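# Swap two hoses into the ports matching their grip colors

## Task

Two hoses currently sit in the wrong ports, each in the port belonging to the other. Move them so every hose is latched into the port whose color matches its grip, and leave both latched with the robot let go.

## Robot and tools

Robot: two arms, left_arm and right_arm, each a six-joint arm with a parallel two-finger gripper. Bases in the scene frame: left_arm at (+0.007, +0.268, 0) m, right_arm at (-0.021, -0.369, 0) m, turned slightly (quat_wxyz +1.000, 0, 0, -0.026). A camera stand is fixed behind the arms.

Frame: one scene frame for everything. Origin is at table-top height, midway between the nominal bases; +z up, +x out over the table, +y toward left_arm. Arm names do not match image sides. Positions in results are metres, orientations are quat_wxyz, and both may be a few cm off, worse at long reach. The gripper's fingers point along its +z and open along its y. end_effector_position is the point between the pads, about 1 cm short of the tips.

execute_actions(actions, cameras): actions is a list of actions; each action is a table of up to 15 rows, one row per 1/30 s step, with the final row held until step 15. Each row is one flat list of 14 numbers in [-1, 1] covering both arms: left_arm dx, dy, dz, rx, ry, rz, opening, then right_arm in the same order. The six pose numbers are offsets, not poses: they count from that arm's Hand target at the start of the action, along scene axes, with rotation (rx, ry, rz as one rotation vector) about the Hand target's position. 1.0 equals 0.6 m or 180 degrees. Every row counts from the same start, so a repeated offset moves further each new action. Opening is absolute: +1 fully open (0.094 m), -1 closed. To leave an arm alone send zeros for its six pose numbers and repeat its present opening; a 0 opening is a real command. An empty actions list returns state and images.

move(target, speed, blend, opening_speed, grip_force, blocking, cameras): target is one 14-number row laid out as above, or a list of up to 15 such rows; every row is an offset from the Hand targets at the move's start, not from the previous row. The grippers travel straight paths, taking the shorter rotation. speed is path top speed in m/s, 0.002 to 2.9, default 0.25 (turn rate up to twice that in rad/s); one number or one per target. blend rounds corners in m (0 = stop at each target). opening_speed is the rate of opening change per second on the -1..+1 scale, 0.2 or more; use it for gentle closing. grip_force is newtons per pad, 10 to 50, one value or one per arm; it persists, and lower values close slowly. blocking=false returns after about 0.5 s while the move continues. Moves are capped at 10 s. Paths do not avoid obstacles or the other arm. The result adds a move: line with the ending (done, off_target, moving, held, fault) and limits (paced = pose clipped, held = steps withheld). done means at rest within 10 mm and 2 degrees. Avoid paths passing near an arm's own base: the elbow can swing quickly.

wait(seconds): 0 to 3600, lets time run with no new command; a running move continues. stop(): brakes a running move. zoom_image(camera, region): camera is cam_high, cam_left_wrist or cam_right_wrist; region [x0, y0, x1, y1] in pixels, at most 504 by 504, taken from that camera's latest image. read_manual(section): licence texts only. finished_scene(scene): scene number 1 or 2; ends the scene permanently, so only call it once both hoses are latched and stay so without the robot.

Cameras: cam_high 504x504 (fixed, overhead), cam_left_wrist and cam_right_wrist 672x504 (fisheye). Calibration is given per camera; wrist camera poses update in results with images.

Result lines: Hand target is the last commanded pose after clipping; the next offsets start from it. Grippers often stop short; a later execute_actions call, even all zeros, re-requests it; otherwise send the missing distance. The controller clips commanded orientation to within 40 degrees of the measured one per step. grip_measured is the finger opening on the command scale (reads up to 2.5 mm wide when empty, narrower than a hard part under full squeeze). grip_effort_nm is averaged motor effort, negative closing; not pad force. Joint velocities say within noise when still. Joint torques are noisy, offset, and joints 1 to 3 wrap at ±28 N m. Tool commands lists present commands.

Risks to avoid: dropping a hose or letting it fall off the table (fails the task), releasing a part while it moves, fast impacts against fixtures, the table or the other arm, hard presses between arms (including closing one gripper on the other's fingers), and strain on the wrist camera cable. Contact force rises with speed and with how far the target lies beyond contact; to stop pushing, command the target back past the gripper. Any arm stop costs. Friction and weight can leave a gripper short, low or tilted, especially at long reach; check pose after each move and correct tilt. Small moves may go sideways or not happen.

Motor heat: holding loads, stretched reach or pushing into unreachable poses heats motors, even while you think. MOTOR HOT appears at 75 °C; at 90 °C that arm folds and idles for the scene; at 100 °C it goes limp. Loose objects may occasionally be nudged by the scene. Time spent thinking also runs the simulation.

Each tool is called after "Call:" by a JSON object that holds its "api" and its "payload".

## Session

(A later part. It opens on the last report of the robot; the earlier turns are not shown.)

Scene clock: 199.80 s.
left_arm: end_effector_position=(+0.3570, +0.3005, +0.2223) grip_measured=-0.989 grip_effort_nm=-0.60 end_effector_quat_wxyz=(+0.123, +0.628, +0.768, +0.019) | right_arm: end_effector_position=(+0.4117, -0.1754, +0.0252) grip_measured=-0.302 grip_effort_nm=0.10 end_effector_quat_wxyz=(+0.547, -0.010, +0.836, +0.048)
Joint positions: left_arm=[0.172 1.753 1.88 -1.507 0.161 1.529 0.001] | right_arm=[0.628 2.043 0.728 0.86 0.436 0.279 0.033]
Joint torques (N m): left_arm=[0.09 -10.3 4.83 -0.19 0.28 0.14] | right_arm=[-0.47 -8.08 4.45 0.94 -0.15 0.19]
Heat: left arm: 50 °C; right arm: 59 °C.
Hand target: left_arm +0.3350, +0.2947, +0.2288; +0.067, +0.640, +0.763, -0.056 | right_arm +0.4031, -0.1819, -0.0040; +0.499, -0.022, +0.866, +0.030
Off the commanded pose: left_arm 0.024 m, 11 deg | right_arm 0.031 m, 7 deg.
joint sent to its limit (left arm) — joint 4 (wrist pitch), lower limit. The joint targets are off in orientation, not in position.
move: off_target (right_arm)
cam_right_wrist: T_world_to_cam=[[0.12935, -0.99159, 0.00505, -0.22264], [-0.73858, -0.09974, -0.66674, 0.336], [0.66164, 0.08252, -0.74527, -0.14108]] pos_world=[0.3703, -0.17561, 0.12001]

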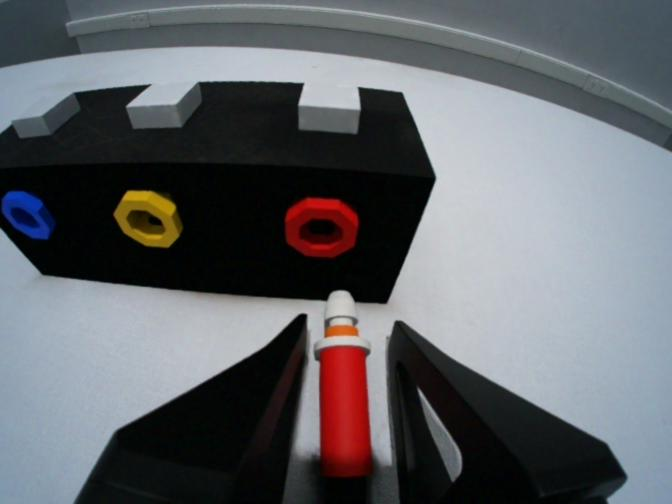

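Call:
{"api": "move", "payload": {"target": [[0,0,0,0,0,0,-1,0.0,0.0,0.02,0.0,0.0,0,-0.3],[0,0,0,0,0,0,-1,0.0,0.0,0.02,0.0,0.0,0,-1]], "speed": 0.06, "cameras": ["cam_right_wrist"]}}

Call:
{"api": "zoom_image", "payload": {"camera": "cam_right_wrist", "region": [280, 250, 440, 410]}}

Scene clock: 201.43 s.
left_arm: end_effector_position=(+0.3570, +0.3005, +0.2223) grip_measured=-0.989 grip_effort_nm=-0.60 end_effector_quat_wxyz=(+0.123, +0.628, +0.768, +0.019) | right_arm: end_effector_position=(+0.4104, -0.1799, +0.0228) grip_measured=-0.591 grip_effort_nm=-1.05 end_effector_quat_wxyz=(+0.530, -0.012, +0.847, +0.039)
Joint positions: left_arm=[0.172 1.753 1.88 -1.507 0.161 1.529 0.001] | right_arm=[0.619 2.018 0.737 0.781 0.429 0.282 0.019]
Joint torques (N m): left_arm=[0.06 -10.32 4.83 -0.19 0.27 0.14] | right_arm=[0.2 -9.35 4.71 1.22 -0.08 0.15]
Heat: left arm: 50 °C; right arm: 58 °C.
Hand target: left_arm +0.3350, +0.2947, +0.2288; +0.067, +0.640, +0.763, -0.056 | right_arm +0.4030, -0.1820, +0.0078; +0.498, -0.023, +0.866, +0.030
Off the commanded pose: left_arm 0.024 m, 11 deg | right_arm 0.017 m, 4 deg.
joint sent to its limit (left arm) — joint 4 (wrist pitch), lower limit. The joint targets are off in orientation, not in position.
move: off_target (right_arm); target 2's new opening was sent with right_arm's hand 0.017 m and 5 deg from that target
cam_right_wrist: T_world_to_cam=[[0.12569, -0.99188, 0.01943, -0.22567], [-0.76508, -0.10938, -0.63458, 0.34142], [0.63155, 0.06489, -0.77261, -0.13184]] pos_world=[0.37284, -0.17794, 0.11918]

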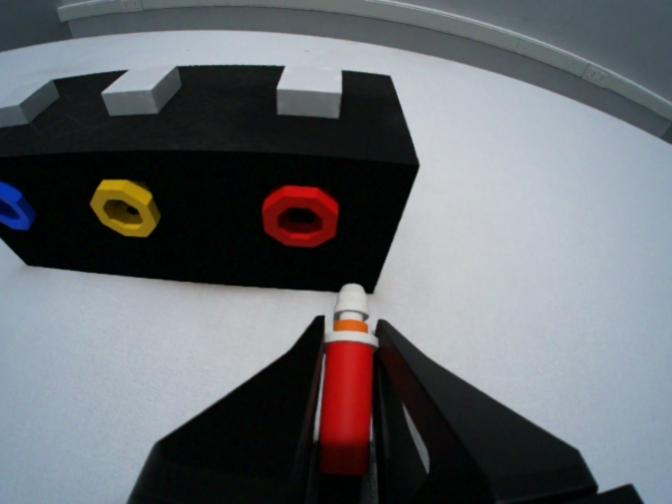

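Scaled by 3.150 from the camera's image (finer frame: 960x720).

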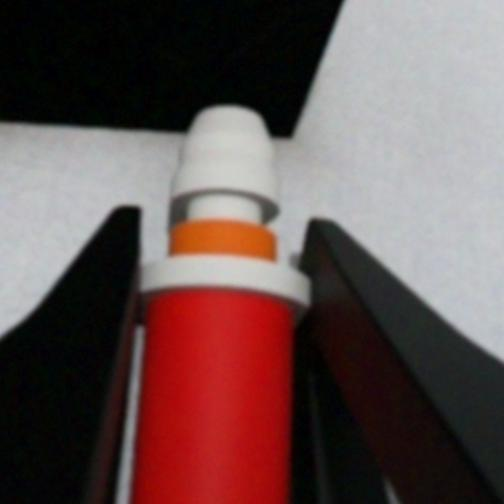

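Call:
{"api": "move", "payload": {"target": [[0,0,0,0,0,0,-1,0.0,0.0,0.0,0.0,0.0,0,-0.3],[0,0,0,0,0,0,-1,-0.02,0.0,-0.025,0.0,0.0,0,-0.3],[0,0,0,0,0,0,-1,-0.02,0.0,-0.025,0.0,0.0,0,-1]], "speed": 0.06, "cameras": ["cam_right_wrist"]}}

Call:
{"api": "zoom_image", "payload": {"camera": "cam_right_wrist", "region": [280, 250, 440, 410]}}

Scene clock: 203.43 s.
left_arm: end_effector_position=(+0.3570, +0.3005, +0.2223) grip_measured=-0.989 grip_effort_nm=-0.60 end_effector_quat_wxyz=(+0.123, +0.628, +0.768, +0.019) | right_arm: end_effector_position=(+0.4066, -0.1772, +0.0245) grip_measured=-0.594 grip_effort_nm=-1.05 end_effector_quat_wxyz=(+0.537, -0.009, +0.842, +0.047)
Joint positions: left_arm=[0.172 1.753 1.88 -1.507 0.161 1.529 0.001] | right_arm=[0.629 2.017 0.717 0.82 0.432 0.292 0.019]
Joint torques (N m): left_arm=[0.1 -10.29 4.83 -0.2 0.28 0.14] | right_arm=[0.95 -6.57 2.29 1.65 0.07 0.17]
Heat: left arm: 50 °C; right arm: 57 °C.
Hand target: left_arm +0.3350, +0.2947, +0.2288; +0.067, +0.640, +0.763, -0.056 | right_arm +0.3910, -0.1820, -0.0072; +0.499, -0.022, +0.866, +0.030
Off the commanded pose: left_arm 0.024 m, 11 deg | right_arm 0.036 m, 6 deg.
joint sent to its limit (left arm) — joint 4 (wrist pitch), lower limit. The joint targets are off in orientation, not in position.
move: off_target (right_arm); target 3's new opening was sent with right_arm's hand 0.035 m and 6 deg from that target
cam_right_wrist: T_world_to_cam=[[0.12892, -0.99165, 0.00255, -0.22341], [-0.75435, -0.09974, -0.64885, 0.33757], [0.64368, 0.08172, -0.76092, -0.13053]] pos_world=[0.36747, -0.17721, 0.12028]

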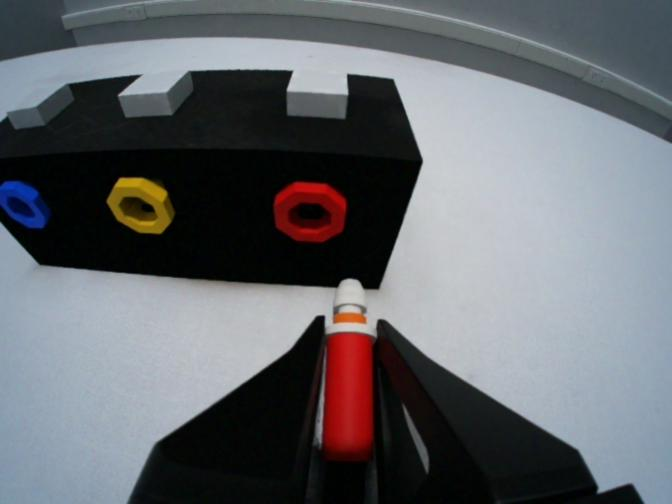

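Scaled by 3.150 from the camera's image (finer frame: 960x720).

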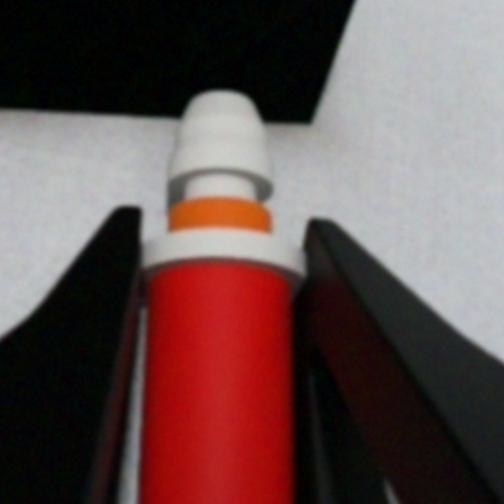

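Call:
{"api": "move", "payload": {"target": [[0,0,0,0,0,0,-1,0.0,0.0,0.02,0.0,0.0,0,-0.3],[0,0,0,0,0,0,-1,-0.035,0.0,0.01,0.0,0.0,0,-0.3],[0,0,0,0,0,0,-1,-0.02,0.0,-0.02,0.0,0.0,0,-0.3],[0,0,0,0,0,0,-1,-0.02,0.0,-0.02,0.0,0.0,0,-1]], "speed": 0.06, "cameras": ["cam_right_wrist"]}}

Call:
{"api": "zoom_image", "payload": {"camera": "cam_right_wrist", "region": [280, 250, 440, 410]}}

Scene clock: 206.17 s.
left_arm: end_effector_position=(+0.3570, +0.3005, +0.2223) grip_measured=-0.989 grip_effort_nm=-0.60 end_effector_quat_wxyz=(+0.123, +0.628, +0.768, +0.019) | right_arm: end_effector_position=(+0.3926, -0.1750, +0.0258) grip_measured=-0.646 grip_effort_nm=-1.04 end_effector_quat_wxyz=(+0.552, +0.001, +0.832, +0.057)
Joint positions: left_arm=[0.172 1.753 1.88 -1.507 0.161 1.529 0.001] | right_arm=[0.663 2.016 0.654 0.917 0.467 0.315 0.017]
Joint torques (N m): left_arm=[0.08 -10.3 4.82 -0.19 0.28 0.14] | right_arm=[0.05 -4.42 2.84 1.32 -0.11 0.08]
Heat: left arm: 50 °C; right arm: 55 °C.
Hand target: left_arm +0.3350, +0.2947, +0.2288; +0.067, +0.640, +0.763, -0.056 | right_arm +0.3790, -0.1820, -0.0192; +0.498, -0.022, +0.866, +0.030
Off the commanded pose: left_arm 0.024 m, 11 deg | right_arm 0.048 m, 8 deg.
joint sent to its limit (left arm) — joint 4 (wrist pitch), lower limit. The joint targets are off in orientation, not in position.
move: off_target (right_arm); target 4's new opening was sent with right_arm's hand 0.048 m and 8 deg from that target
cam_right_wrist: T_world_to_cam=[[0.12195, -0.99233, -0.01996, -0.21622], [-0.7313, -0.07624, -0.67778, 0.32393], [0.67106, 0.09725, -0.735, -0.12943]] pos_world=[0.35012, -0.17728, 0.12011]

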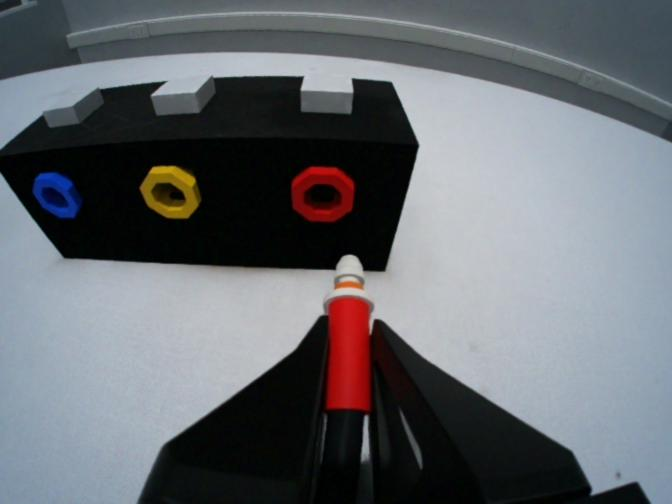

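Scaled by 3.150 from the camera's image (finer frame: 960x720).

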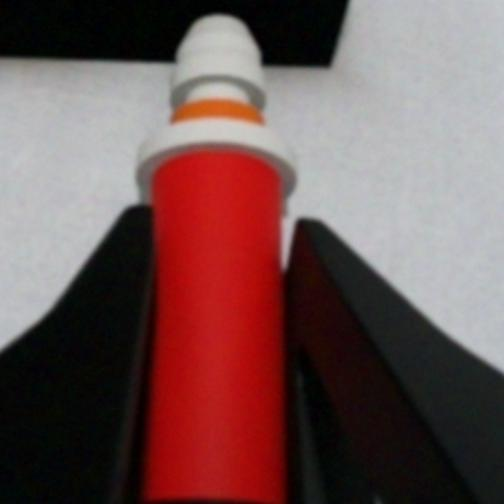

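Call:
{"api": "move", "payload": {"target": [[0,0,0,0,0,0,-1,-0.0,0.0,0.08,0.0,-0.03,0,-1],[0,0,0,0,0,0,-1,-0.03,0.0,0.14,0.0,-0.03,0,-1]], "speed": 0.12, "cameras": ["cam_right_wrist","cam_high"]}}

Call:
{"api": "zoom_image", "payload": {"camera": "cam_high", "region": [130, 190, 190, 240]}}

Scene clock: 208.43 s.
left_arm: end_effector_position=(+0.3570, +0.3005, +0.2223) grip_measured=-0.989 grip_effort_nm=-0.61 end_effector_quat_wxyz=(+0.123, +0.628, +0.768, +0.019) | right_arm: end_effector_position=(+0.3623, -0.1817, +0.0541) grip_measured=-0.646 grip_effort_nm=-1.04 end_effector_quat_wxyz=(+0.528, -0.032, +0.848, +0.023)
Joint positions: left_arm=[0.172 1.753 1.88 -1.507 0.161 1.529 0.001] | right_arm=[0.706 1.779 0.599 0.651 0.509 0.282 0.017]
Joint torques (N m): left_arm=[0.09 -10.3 4.85 -0.19 0.27 0.14] | right_arm=[0.62 -9.95 4.29 2.26 0.24 0.16]
Heat: left arm: 50 °C; right arm: 54 °C.
Hand target: left_arm +0.3350, +0.2947, +0.2288; +0.067, +0.640, +0.763, -0.056 | right_arm +0.3610, -0.1820, +0.0648; +0.539, -0.024, +0.842, +0.029
Off the commanded pose: left_arm 0.024 m, 11 deg | right_arm 0.011 m, 2 deg.
joint sent to its limit (left arm) — joint 4 (wrist pitch), lower limit. The joint targets are off in orientation, not in position.
move: off_target (right_arm)
cam_right_wrist: T_world_to_cam=[[0.14286, -0.98746, 0.06717, -0.23], [-0.76376, -0.15315, -0.62707, 0.31551], [0.6295, 0.03828, -0.77606, -0.08105]] pos_world=[0.32485, -0.17569, 0.1504]
Images, in order (width x height): cam_high 504x504, cam_right_wrist 672x504.

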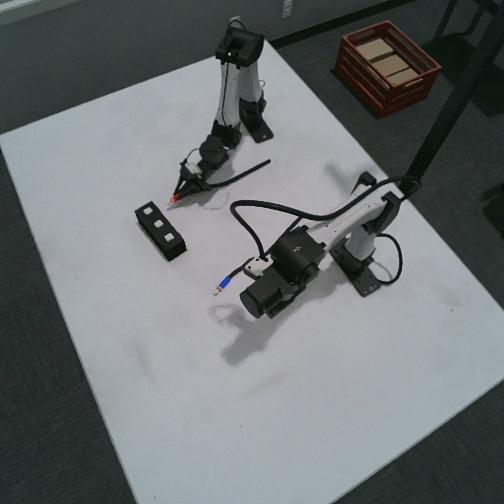

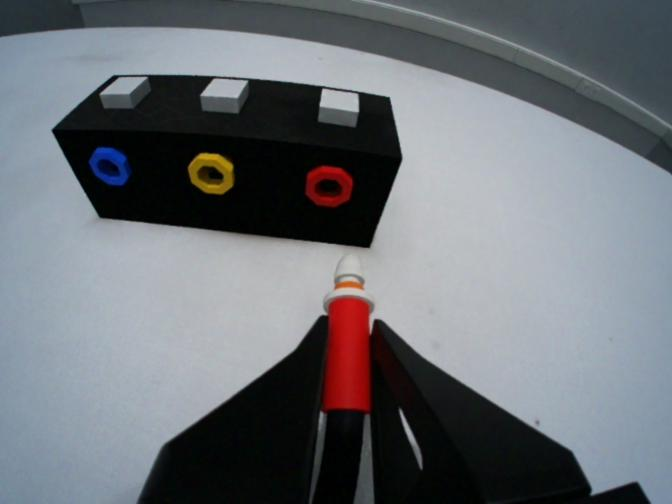

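Scaled by 8.400 from the camera's image (finer frame: 720x720).

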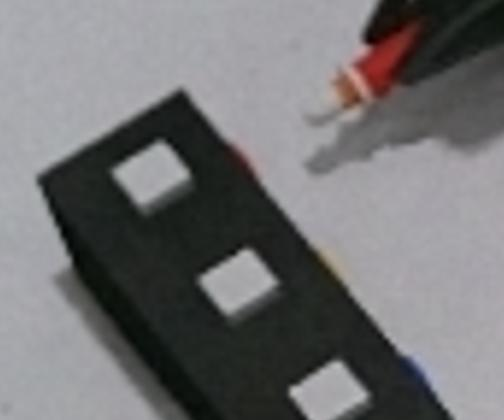

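Call:
{"api": "move", "payload": {"target": [0,0,0,0,0,0,-1,0.03,0.02,0.0,0.002,-0.025,0,-1], "speed": 0.1, "cameras": ["cam_right_wrist","cam_high"]}}

Call:
{"api": "zoom_image", "payload": {"camera": "cam_high", "region": [130, 190, 190, 240]}}

Call:
{"api": "zoom_image", "payload": {"camera": "cam_right_wrist", "region": [280, 200, 440, 360]}}

Scene clock: 210.50 s.
left_arm: end_effector_position=(+0.3570, +0.3005, +0.2223) grip_measured=-0.989 grip_effort_nm=-0.60 end_effector_quat_wxyz=(+0.123, +0.628, +0.768, +0.019) | right_arm: end_effector_position=(+0.3713, -0.1770, +0.0577) grip_measured=-0.646 grip_effort_nm=-1.05 end_effector_quat_wxyz=(+0.558, -0.026, +0.829, +0.027)
Joint positions: left_arm=[0.172 1.753 1.88 -1.507 0.161 1.529 0.001] | right_arm=[0.711 1.842 0.599 0.793 0.533 0.258 0.017]
Joint torques (N m): left_arm=[0.1 -10.33 4.83 -0.2 0.28 0.14] | right_arm=[0.77 -6.12 7.35 2.49 0.23 -0.02]
Heat: left arm: 50 °C; right arm: 54 °C.
Hand target: left_arm +0.3350, +0.2947, +0.2288; +0.067, +0.640, +0.763, -0.056 | right_arm +0.3790, -0.1700, +0.0649; +0.571, -0.023, +0.820, +0.031
Off the commanded pose: left_arm 0.024 m, 11 deg | right_arm 0.013 m, 2 deg.
joint sent to its limit (left arm) — joint 4 (wrist pitch), lower limit. The joint targets are off in orientation, not in position.
move: off_target (right_arm)
cam_right_wrist: T_world_to_cam=[[0.13153, -0.98951, 0.05977, -0.22272], [-0.71839, -0.13669, -0.68208, 0.31447], [0.68309, 0.04678, -0.72883, -0.10517]] pos_world=[0.32704, -0.17248, 0.15116]
Images, in order (width x height): cam_high 504x504, cam_right_wrist 672x504.

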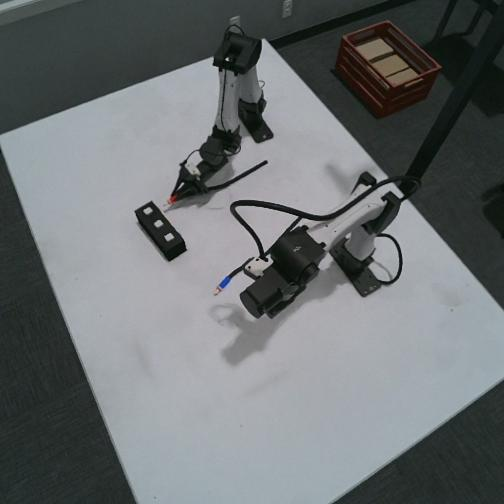

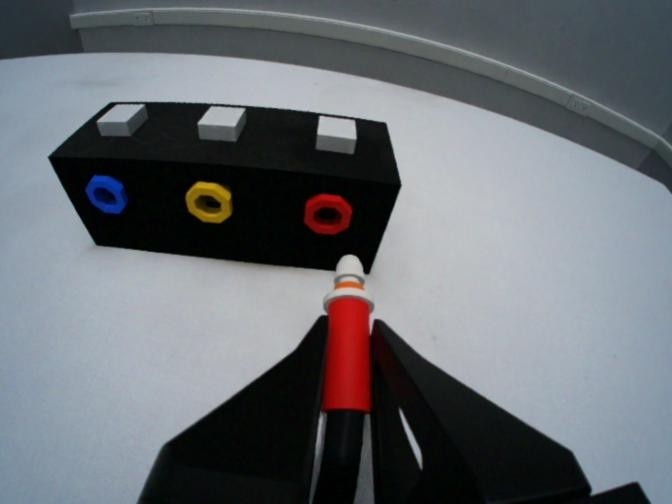

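Scaled by 8.400 from the camera's image (finer frame: 720x720).

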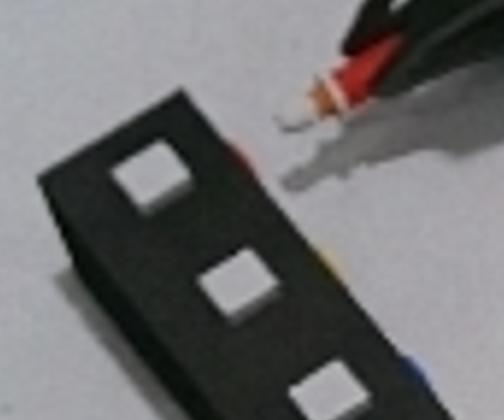

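Scaled by 3.150 from the camera's image (finer frame: 960x720).

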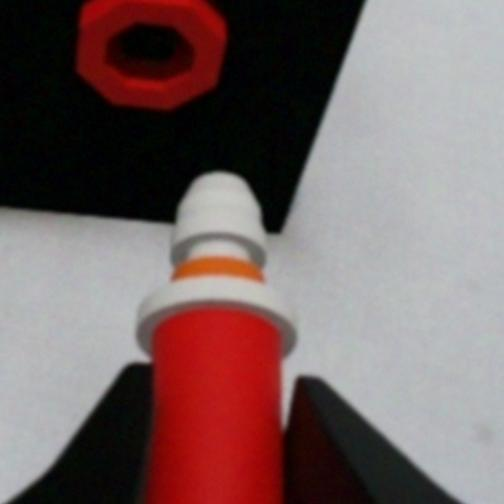

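Call:
{"api": "move", "payload": {"target": [0,0,0,0,0,0,-1,0.035,0.018,0.003,0.0,0.0,0,-1], "speed": 0.1, "cameras": ["cam_right_wrist","cam_high"]}}

Call:
{"api": "zoom_image", "payload": {"camera": "cam_high", "region": [130, 190, 190, 240]}}

Call:
{"api": "zoom_image", "payload": {"camera": "cam_right_wrist", "region": [280, 200, 440, 360]}}

Scene clock: 211.60 s.
left_arm: end_effector_position=(+0.3570, +0.3005, +0.2223) grip_measured=-0.989 grip_effort_nm=-0.61 end_effector_quat_wxyz=(+0.123, +0.628, +0.768, +0.019) | right_arm: end_effector_position=(+0.3912, -0.1636, +0.0622) grip_measured=-0.646 grip_effort_nm=-1.05 end_effector_quat_wxyz=(+0.565, -0.024, +0.825, +0.028)
Joint positions: left_arm=[0.172 1.753 1.88 -1.507 0.161 1.529 0.001] | right_arm=[0.707 1.9 0.694 0.773 0.533 0.251 0.017]
Joint torques (N m): left_arm=[0.08 -10.32 4.83 -0.19 0.28 0.14] | right_arm=[-0.13 -6.8 7.75 2.33 0.09 -0.01]
Heat: left arm: 50 °C; right arm: 54 °C.
Hand target: left_arm +0.3350, +0.2947, +0.2288; +0.067, +0.640, +0.763, -0.056 | right_arm +0.3999, -0.1591, +0.0665; +0.571, -0.023, +0.820, +0.031
Off the commanded pose: left_arm 0.024 m, 11 deg | right_arm 0.011 m, 1 deg.
joint sent to its limit (left arm) — joint 4 (wrist pitch), lower limit. The joint targets are off in orientation, not in position.
move: off_target (right_arm)
cam_right_wrist: T_world_to_cam=[[0.13005, -0.98982, 0.05786, -0.21166], [-0.70833, -0.13358, -0.69312, 0.3309], [0.6938, 0.04916, -0.71849, -0.12057]] pos_world=[0.34556, -0.15937, 0.15497]
Images, in order (width x height): cam_high 504x504, cam_right_wrist 672x504.

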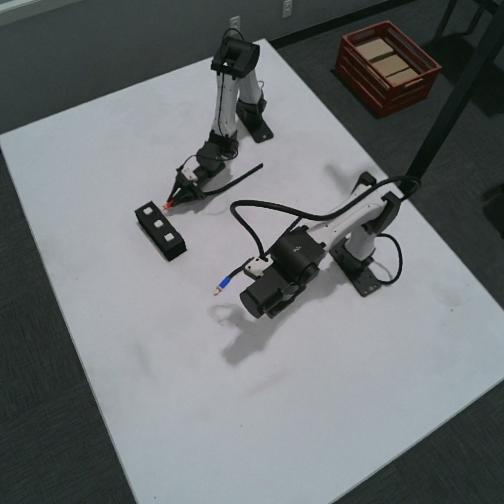

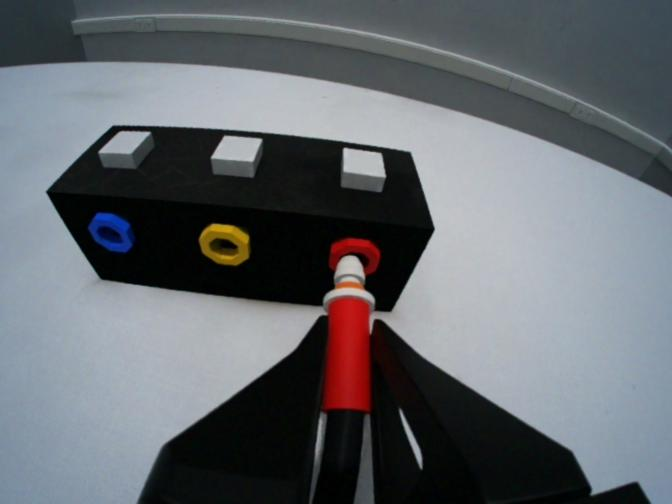

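Scaled by 8.400 from the camera's image (finer frame: 720x720).

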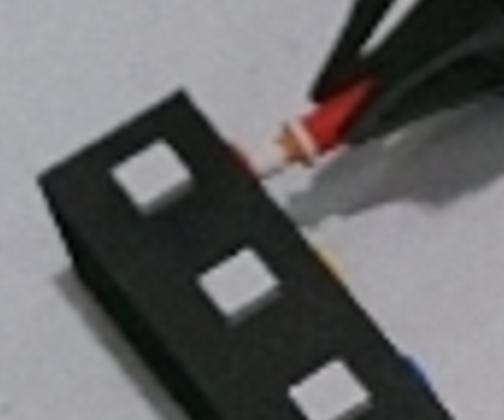

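Scaled by 3.150 from the camera's image (finer frame: 960x720).

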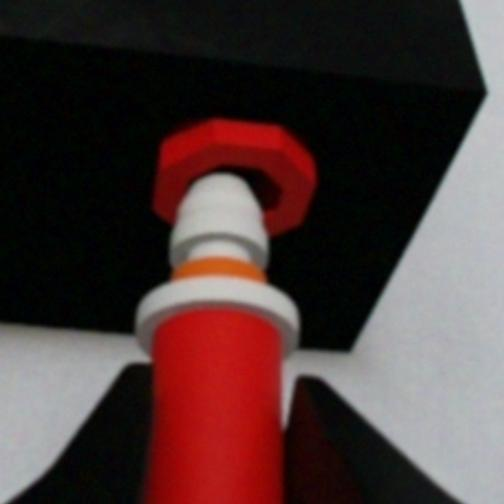

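Call:
{"api": "move", "payload": {"target": [[0,0,0,0,0,0,-1,-0.004,-0.012,0.003,0.0,0.0,0,-1],[0,0,0,0,0,0,-1,0.02,-0.003,0.003,0.0,0.0,0,-1]], "speed": 0.08, "cameras": ["cam_right_wrist","cam_high"]}}

Call:
{"api": "zoom_image", "payload": {"camera": "cam_high", "region": [130, 190, 190, 240]}}

Call:
{"api": "zoom_image", "payload": {"camera": "cam_right_wrist", "region": [280, 200, 440, 360]}}

Scene clock: 212.90 s.
left_arm: end_effector_position=(+0.3570, +0.3005, +0.2223) grip_measured=-0.989 grip_effort_nm=-0.61 end_effector_quat_wxyz=(+0.123, +0.628, +0.768, +0.019) | right_arm: end_effector_position=(+0.4004, -0.1646, +0.0631) grip_measured=-0.646 grip_effort_nm=-1.05 end_effector_quat_wxyz=(+0.563, -0.026, +0.825, +0.029)
Joint positions: left_arm=[0.172 1.753 1.88 -1.507 0.161 1.529 0.001] | right_arm=[0.685 1.912 0.724 0.759 0.51 0.24 0.017]
Joint torques (N m): left_arm=[0.09 -10.33 4.82 -0.19 0.28 0.14] | right_arm=[-0.64 -6.65 8.5 2.33 0.07 -0.02]
Heat: left arm: 50 °C; right arm: 54 °C.
Hand target: left_arm +0.3350, +0.2947, +0.2288; +0.067, +0.640, +0.763, -0.056 | right_arm +0.4120, -0.1610, +0.0685; +0.571, -0.023, +0.820, +0.031
Off the commanded pose: left_arm 0.024 m, 11 deg | right_arm 0.013 m, 1 deg.
joint sent to its limit (left arm) — joint 4 (wrist pitch), lower limit. The joint targets are off in orientation, not in position.
move: off_target (right_arm)
cam_right_wrist: T_world_to_cam=[[0.13364, -0.9893, 0.05849, -0.21534], [-0.71008, -0.13676, -0.69071, 0.33798], [0.69132, 0.05078, -0.72076, -0.12497]] pos_world=[0.35516, -0.16047, 0.15596]
Images, in order (width x height): cam_high 504x504, cam_right_wrist 672x504.

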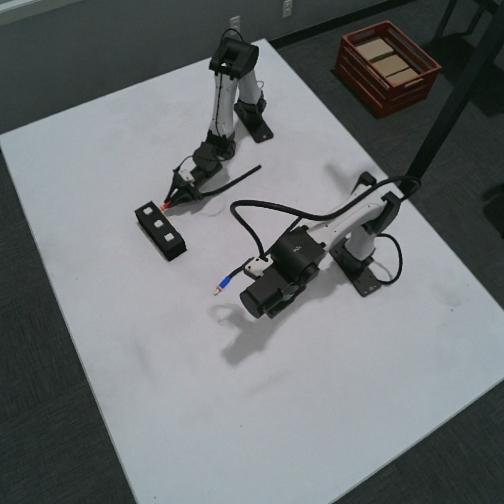

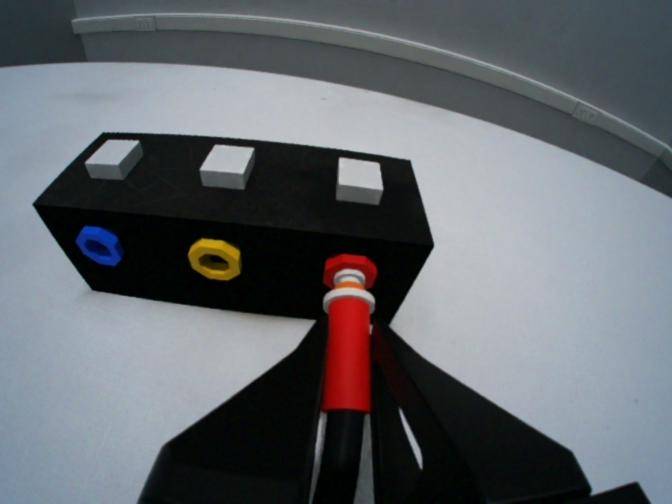

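Scaled by 8.400 from the camera's image (finer frame: 720x720).

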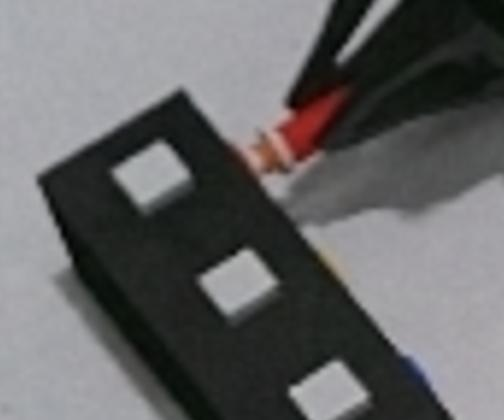

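Scaled by 3.150 from the camera's image (finer frame: 960x720).

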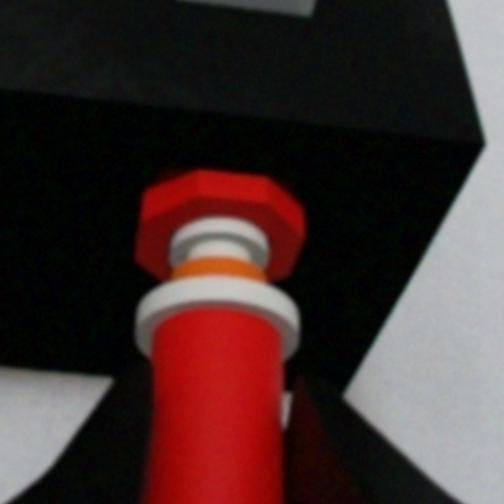

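Call:
{"api": "move", "payload": {"target": [[0,0,0,0,0,0,-1,0.03,0.003,0.004,0.0,-0.01,0,-1],[0,0,0,0,0,0,-1,0.07,0.006,0.01,0.0,-0.03,0,-1]], "speed": 0.12, "cameras": ["cam_right_wrist","cam_high"]}}

Call:
{"api": "zoom_image", "payload": {"camera": "cam_high", "region": [130, 190, 190, 240]}}

Call:
{"api": "zoom_image", "payload": {"camera": "cam_right_wrist", "region": [280, 200, 440, 360]}}

Scene clock: 214.40 s.
left_arm: end_effector_position=(+0.3570, +0.3005, +0.2223) grip_measured=-0.989 grip_effort_nm=-0.61 end_effector_quat_wxyz=(+0.123, +0.628, +0.768, +0.019) | right_arm: end_effector_position=(+0.4060, -0.1639, +0.0567) grip_measured=-0.646 grip_effort_nm=-1.04 end_effector_quat_wxyz=(+0.575, -0.043, +0.817, +0.003)
Joint positions: left_arm=[0.172 1.753 1.88 -1.507 0.161 1.529 0.001] | right_arm=[0.69 1.972 0.737 0.827 0.542 0.172 0.017]
Joint torques (N m): left_arm=[0.09 -10.32 4.82 -0.2 0.28 0.14] | right_arm=[-5.39 -3.11 14.32 3.14 -0.57 -0.14]
Heat: left arm: 50 °C; right arm: 54 °C.
Hand target: left_arm +0.3350, +0.2947, +0.2288; +0.067, +0.640, +0.763, -0.056 | right_arm +0.4540, -0.1574, +0.0744; +0.609, -0.025, +0.792, +0.030
Off the commanded pose: left_arm 0.024 m, 11 deg | right_arm 0.052 m, 6 deg.
joint sent to its limit (left arm) — joint 4 (wrist pitch), lower limit. The joint targets are off in orientation, not in position.
move: off_target (right_arm)
cam_right_wrist: T_world_to_cam=[[0.12997, -0.98401, 0.12177, -0.2162], [-0.6889, -0.17794, -0.70268, 0.323], [0.71311, 0.00744, -0.70101, -0.15045]] pos_world=[0.3579, -0.15415, 0.14783]
Images, in order (width x height): cam_high 504x504, cam_right_wrist 672x504.

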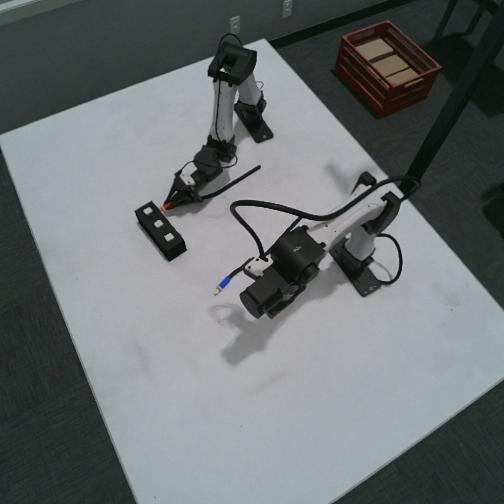

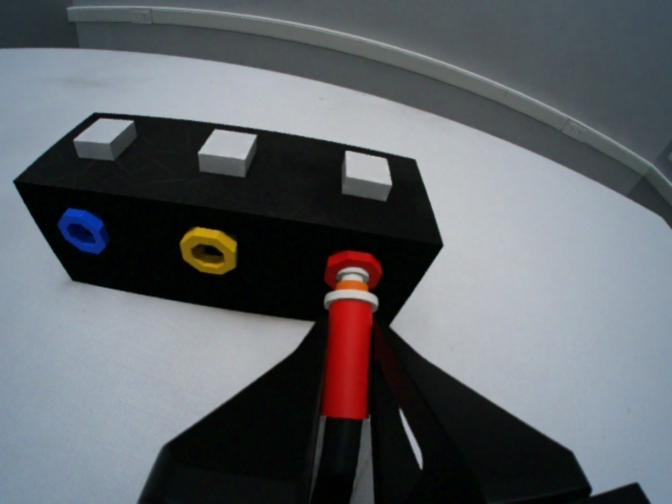

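Scaled by 8.400 from the camera's image (finer frame: 720x720).

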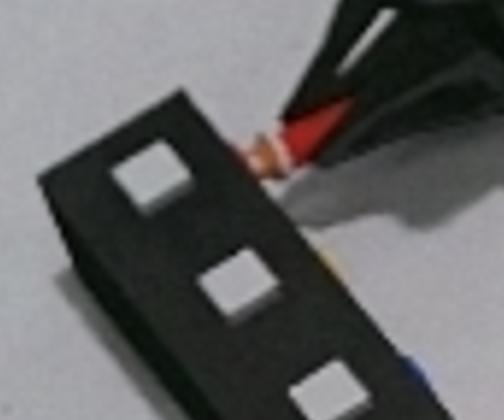

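Scaled by 3.150 from the camera's image (finer frame: 960x720).

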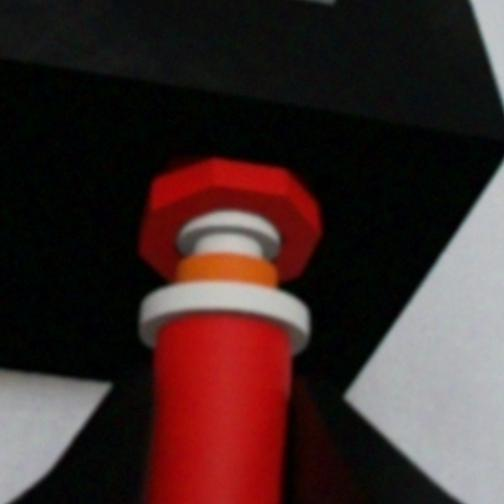

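Call:
{"api": "move", "payload": {"target": [[0,0,0,0,0,0,-1,0.03,0.0,0.03,0.0,0.0,0,-1],[0,0,0,0,0,0,-1,0.04,0.0,0.06,0.0,-0.02,0,-1],[0,0,0,0,0,0,-1,0.04,0.03,0.03,0.0,0.0,0.0,-1],[0,0,0,0,0,0,-1,0.05,-0.03,0.03,0.0,0.0,0.0,-1],[0,0,0,0,0,0,-1,0.05,0.0,-0.02,0.0,0.0,0.0,-1],[0,0,0,0,0,0,-1,0.06,0.0,0.05,0.0,0.0,0.0,-1]], "speed": 0.15, "blend": 0.005, "cameras": ["cam_right_wrist","cam_high"]}}

Call:
{"api": "zoom_image", "payload": {"camera": "cam_high", "region": [130, 190, 190, 240]}}

Call:
{"api": "zoom_image", "payload": {"camera": "cam_right_wrist", "region": [280, 200, 440, 360]}}

Scene clock: 217.13 s.
left_arm: end_effector_position=(+0.3570, +0.3005, +0.2223) grip_measured=-0.989 grip_effort_nm=-0.61 end_effector_quat_wxyz=(+0.123, +0.628, +0.768, +0.019) | right_arm: end_effector_position=(+0.4150, -0.1644, +0.0550) grip_measured=-0.646 grip_effort_nm=-1.05 end_effector_quat_wxyz=(+0.539, -0.075, +0.839, -0.019)
Joint positions: left_arm=[0.172 1.753 1.88 -1.507 0.161 1.529 0.001] | right_arm=[0.666 1.946 0.816 0.632 0.505 0.133 0.017]
Joint torques (N m): left_arm=[0.09 -10.32 4.86 -0.19 0.28 0.14] | right_arm=[-7.56 -5.75 17.55 3.6 -0.62 -0.02]
Heat: left arm: 50 °C; right arm: 55 °C.
Hand target: left_arm +0.3350, +0.2947, +0.2288; +0.067, +0.640, +0.763, -0.056 | right_arm +0.4900, -0.1575, +0.1045; +0.610, -0.025, +0.792, +0.030
Off the commanded pose: left_arm 0.024 m, 11 deg | right_arm 0.090 m, 13 deg.
joint sent to its limit (left arm) — joint 4 (wrist pitch), lower limit. The joint targets are off in orientation, not in position.
move: off_target (right_arm)
cam_right_wrist: T_world_to_cam=[[0.16603, -0.96872, 0.18443, -0.23353], [-0.7377, -0.24613, -0.62866, 0.33294], [0.65439, -0.03167, -0.75549, -0.13711]] pos_world=[0.37411, -0.14863, 0.14879]
Images, in order (width x height): cam_high 504x504, cam_right_wrist 672x504.

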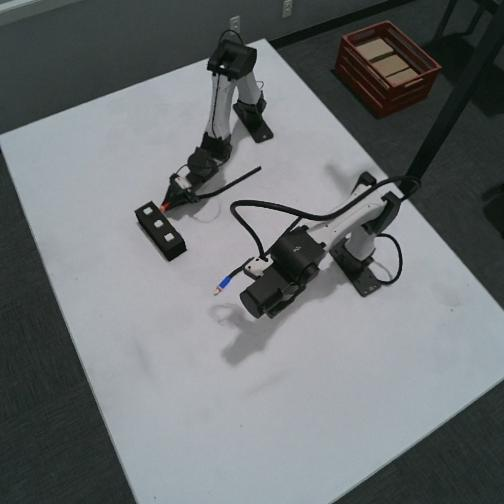

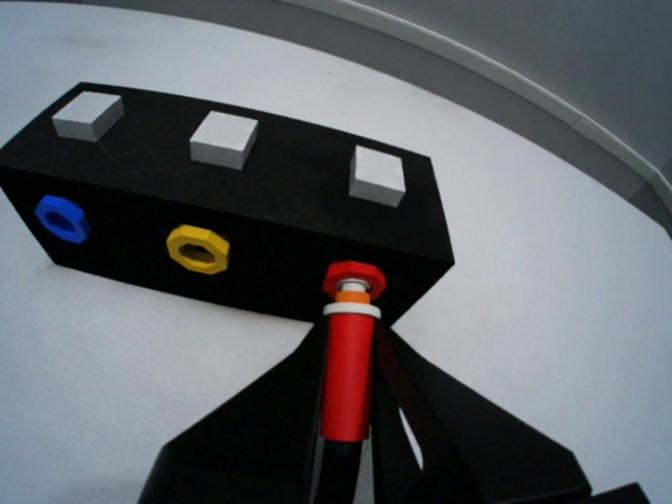

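Scaled by 8.400 from the camera's image (finer frame: 720x720).

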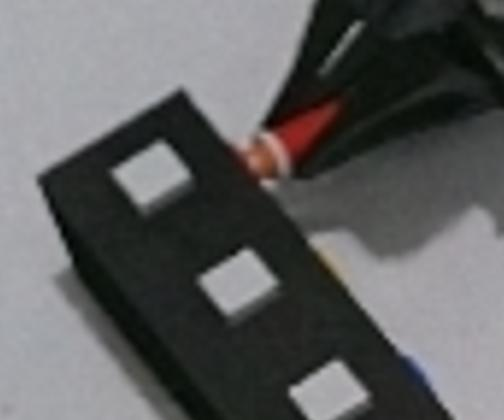

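Scaled by 3.150 from the camera's image (finer frame: 960x720).

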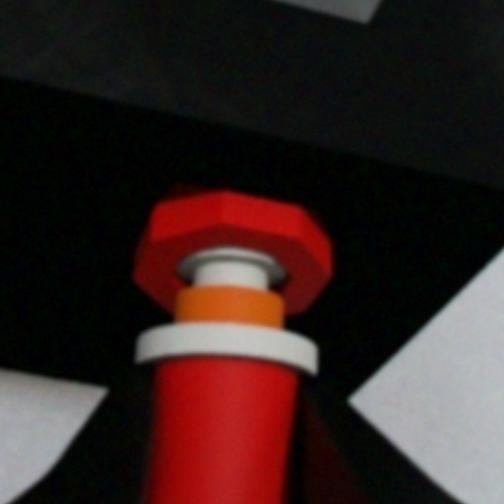

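Call:
{"api": "move", "payload": {"target": [[0,0,0,0,0,0,-1,0.02,0.0,0.02,0.0,-0.02,0,-1],[0,0,0,0,0,0,-1,0.04,0.02,-0.02,0.0,-0.02,0.0,-1],[0,0,0,0,0,0,-1,0.06,-0.02,0.0,0.0,-0.03,0.0,-1],[0,0,0,0,0,0,-1,0.08,0.0,0.03,0.0,-0.05,0.0,-1],[0,0,0,0,0,0,-1,0.1,0.01,-0.02,0.0,-0.05,0.0,-1]], "speed": 0.15, "blend": 0.005, "cameras": ["cam_right_wrist","cam_high"]}}

Call:
{"api": "zoom_image", "payload": {"camera": "cam_high", "region": [130, 190, 190, 240]}}

Call:
{"api": "zoom_image", "payload": {"camera": "cam_right_wrist", "region": [280, 200, 440, 360]}}

Scene clock: 219.53 s.
left_arm: end_effector_position=(+0.3570, +0.3005, +0.2223) grip_measured=-0.989 grip_effort_nm=-0.61 end_effector_quat_wxyz=(+0.123, +0.628, +0.768, +0.019) | right_arm: end_effector_position=(+0.4187, -0.1649, +0.0523) grip_measured=-0.646 grip_effort_nm=-1.04 end_effector_quat_wxyz=(+0.563, -0.090, +0.819, -0.066)
Joint positions: left_arm=[0.172 1.753 1.88 -1.507 0.161 1.529 0.001] | right_arm=[0.689 2.012 0.816 0.75 0.596 0.036 0.017]
Joint torques (N m): left_arm=[0.09 -10.32 4.85 -0.2 0.27 0.14] | right_arm=[-13.57 0.59 22.74 4.79 -1.66 -0.05]
Heat: left arm: 50 °C; right arm: 59 °C.
Hand target: left_arm +0.3350, +0.2947, +0.2288; +0.067, +0.640, +0.763, -0.056 | right_arm +0.5499, -0.1513, +0.0925; +0.670, -0.027, +0.742, +0.028
Off the commanded pose: left_arm 0.024 m, 11 deg | right_arm 0.138 m, 20 deg.
joint sent to its limit (left arm) — joint 4 (wrist pitch), lower limit. The joint targets are off in orientation, not in position.
move: off_target (right_arm)
cam_right_wrist: T_world_to_cam=[[0.13036, -0.95023, 0.28296, -0.22132], [-0.69899, -0.29049, -0.65348, 0.3116], [0.70315, -0.1126, -0.70207, -0.17823]] pos_world=[0.37198, -0.13986, 0.14112]
Images, in order (width x height): cam_high 504x504, cam_right_wrist 672x504.

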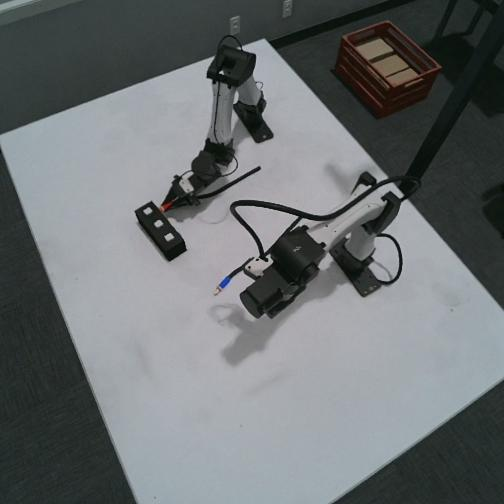

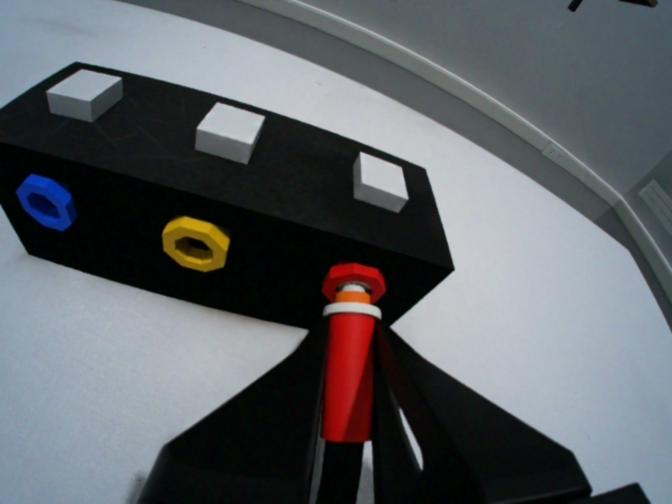

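Scaled by 8.400 from the camera's image (finer frame: 720x720).

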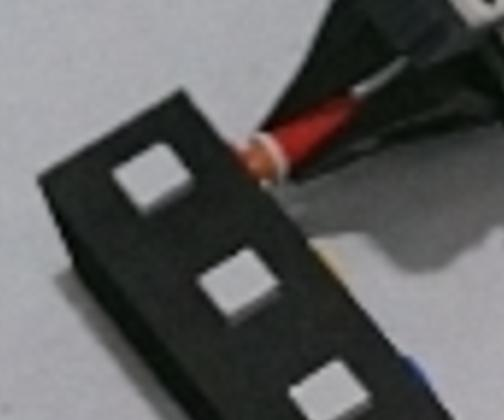

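Scaled by 3.150 from the camera's image (finer frame: 960x720).

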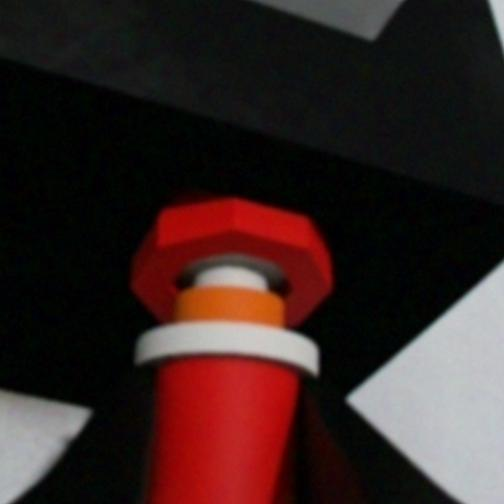

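Call:
{"api": "move", "payload": {"target": [[0,0,0,0,0,0,-1,-0.16,0.0,-0.03,0.0,0.08,0,-1],[0,0,0,0,0,0,-1,-0.1,0.0,0.03,0.0,0.06,0.0,-1],[0,0,0,0,0,0,-1,-0.08,0.03,0.0,0.0,0.05,0.0,-1],[0,0,0,0,0,0,-1,-0.06,-0.05,0.0,0.0,0.05,0.0,-1],[0,0,0,0,0,0,-1,-0.04,0.0,-0.03,0.0,0.03,0.0,-1],[0,0,0,0,0,0,-1,0.0,0.0,0.02,0.0,0.0,0.0,-1]], "speed": 0.15, "blend": 0.005, "cameras": ["cam_right_wrist","cam_high"]}}

Call:
{"api": "zoom_image", "payload": {"camera": "cam_right_wrist", "region": [280, 200, 440, 360]}}

Scene clock: 222.47 s.
left_arm: end_effector_position=(+0.3570, +0.3005, +0.2223) grip_measured=-0.989 grip_effort_nm=-0.60 end_effector_quat_wxyz=(+0.123, +0.628, +0.768, +0.019) | right_arm: end_effector_position=(+0.4192, -0.1651, +0.0527) grip_measured=-0.646 grip_effort_nm=-1.05 end_effector_quat_wxyz=(+0.527, -0.093, +0.843, -0.057)
Joint positions: left_arm=[0.172 1.753 1.88 -1.507 0.161 1.529 0.001] | right_arm=[0.674 1.963 0.865 0.559 0.551 0.086 0.017]
Joint torques (N m): left_arm=[0.09 -10.32 4.85 -0.19 0.28 0.14] | right_arm=[-11.82 0.13 20.51 5.75 -0.99 -0.4]
Heat: left arm: 50 °C; right arm: 63 °C.
Hand target: left_arm +0.3350, +0.2947, +0.2288; +0.067, +0.640, +0.763, -0.056 | right_arm +0.5500, -0.1514, +0.1046; +0.670, -0.027, +0.742, +0.028
Off the commanded pose: left_arm 0.024 m, 11 deg | right_arm 0.141 m, 24 deg.
joint sent to its limit (left arm) — joint 4 (wrist pitch), lower limit. The joint targets are off in orientation, not in position.
move: off_target (right_arm)
cam_right_wrist: T_world_to_cam=[[0.15884, -0.95157, 0.26323, -0.23281], [-0.75227, -0.28932, -0.59193, 0.33138], [0.63942, -0.104, -0.76179, -0.14703]] pos_world=[0.38028, -0.14094, 0.14543]
Images, in order (width x height): cam_high 504x504, cam_right_wrist 672x504.

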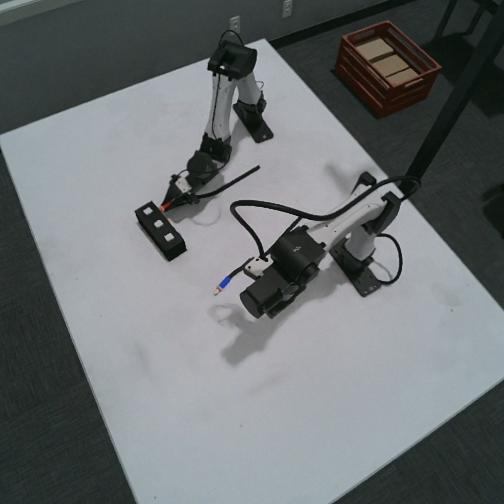

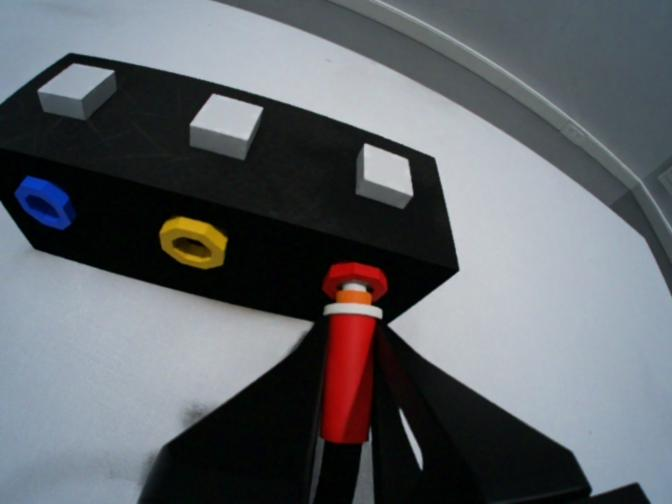

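Scaled by 3.150 from the camera's image (finer frame: 960x720).

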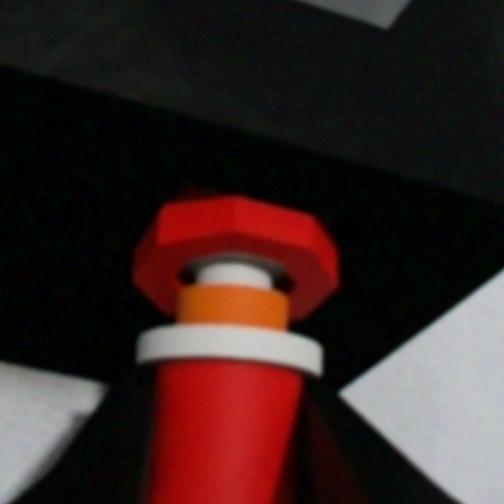

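Call:
{"api": "zoom_image", "payload": {"camera": "cam_right_wrist", "region": [160, 80, 440, 300]}}

Call:
{"api": "zoom_image", "payload": {"camera": "cam_high", "region": [130, 190, 190, 240]}}

Scaled by 1.800 from the camera's image (finer frame: 960x720).

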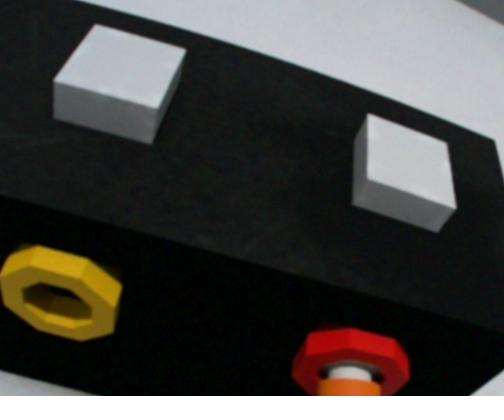

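Scaled by 8.400 from the camera's image (finer frame: 720x720).

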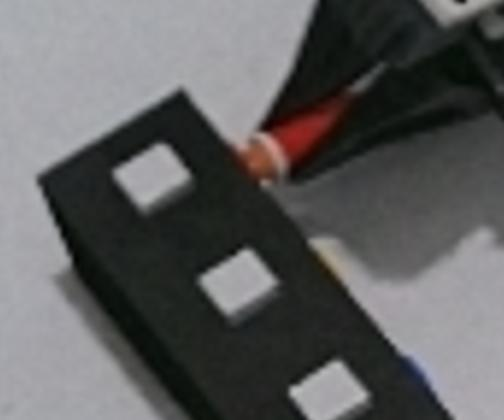

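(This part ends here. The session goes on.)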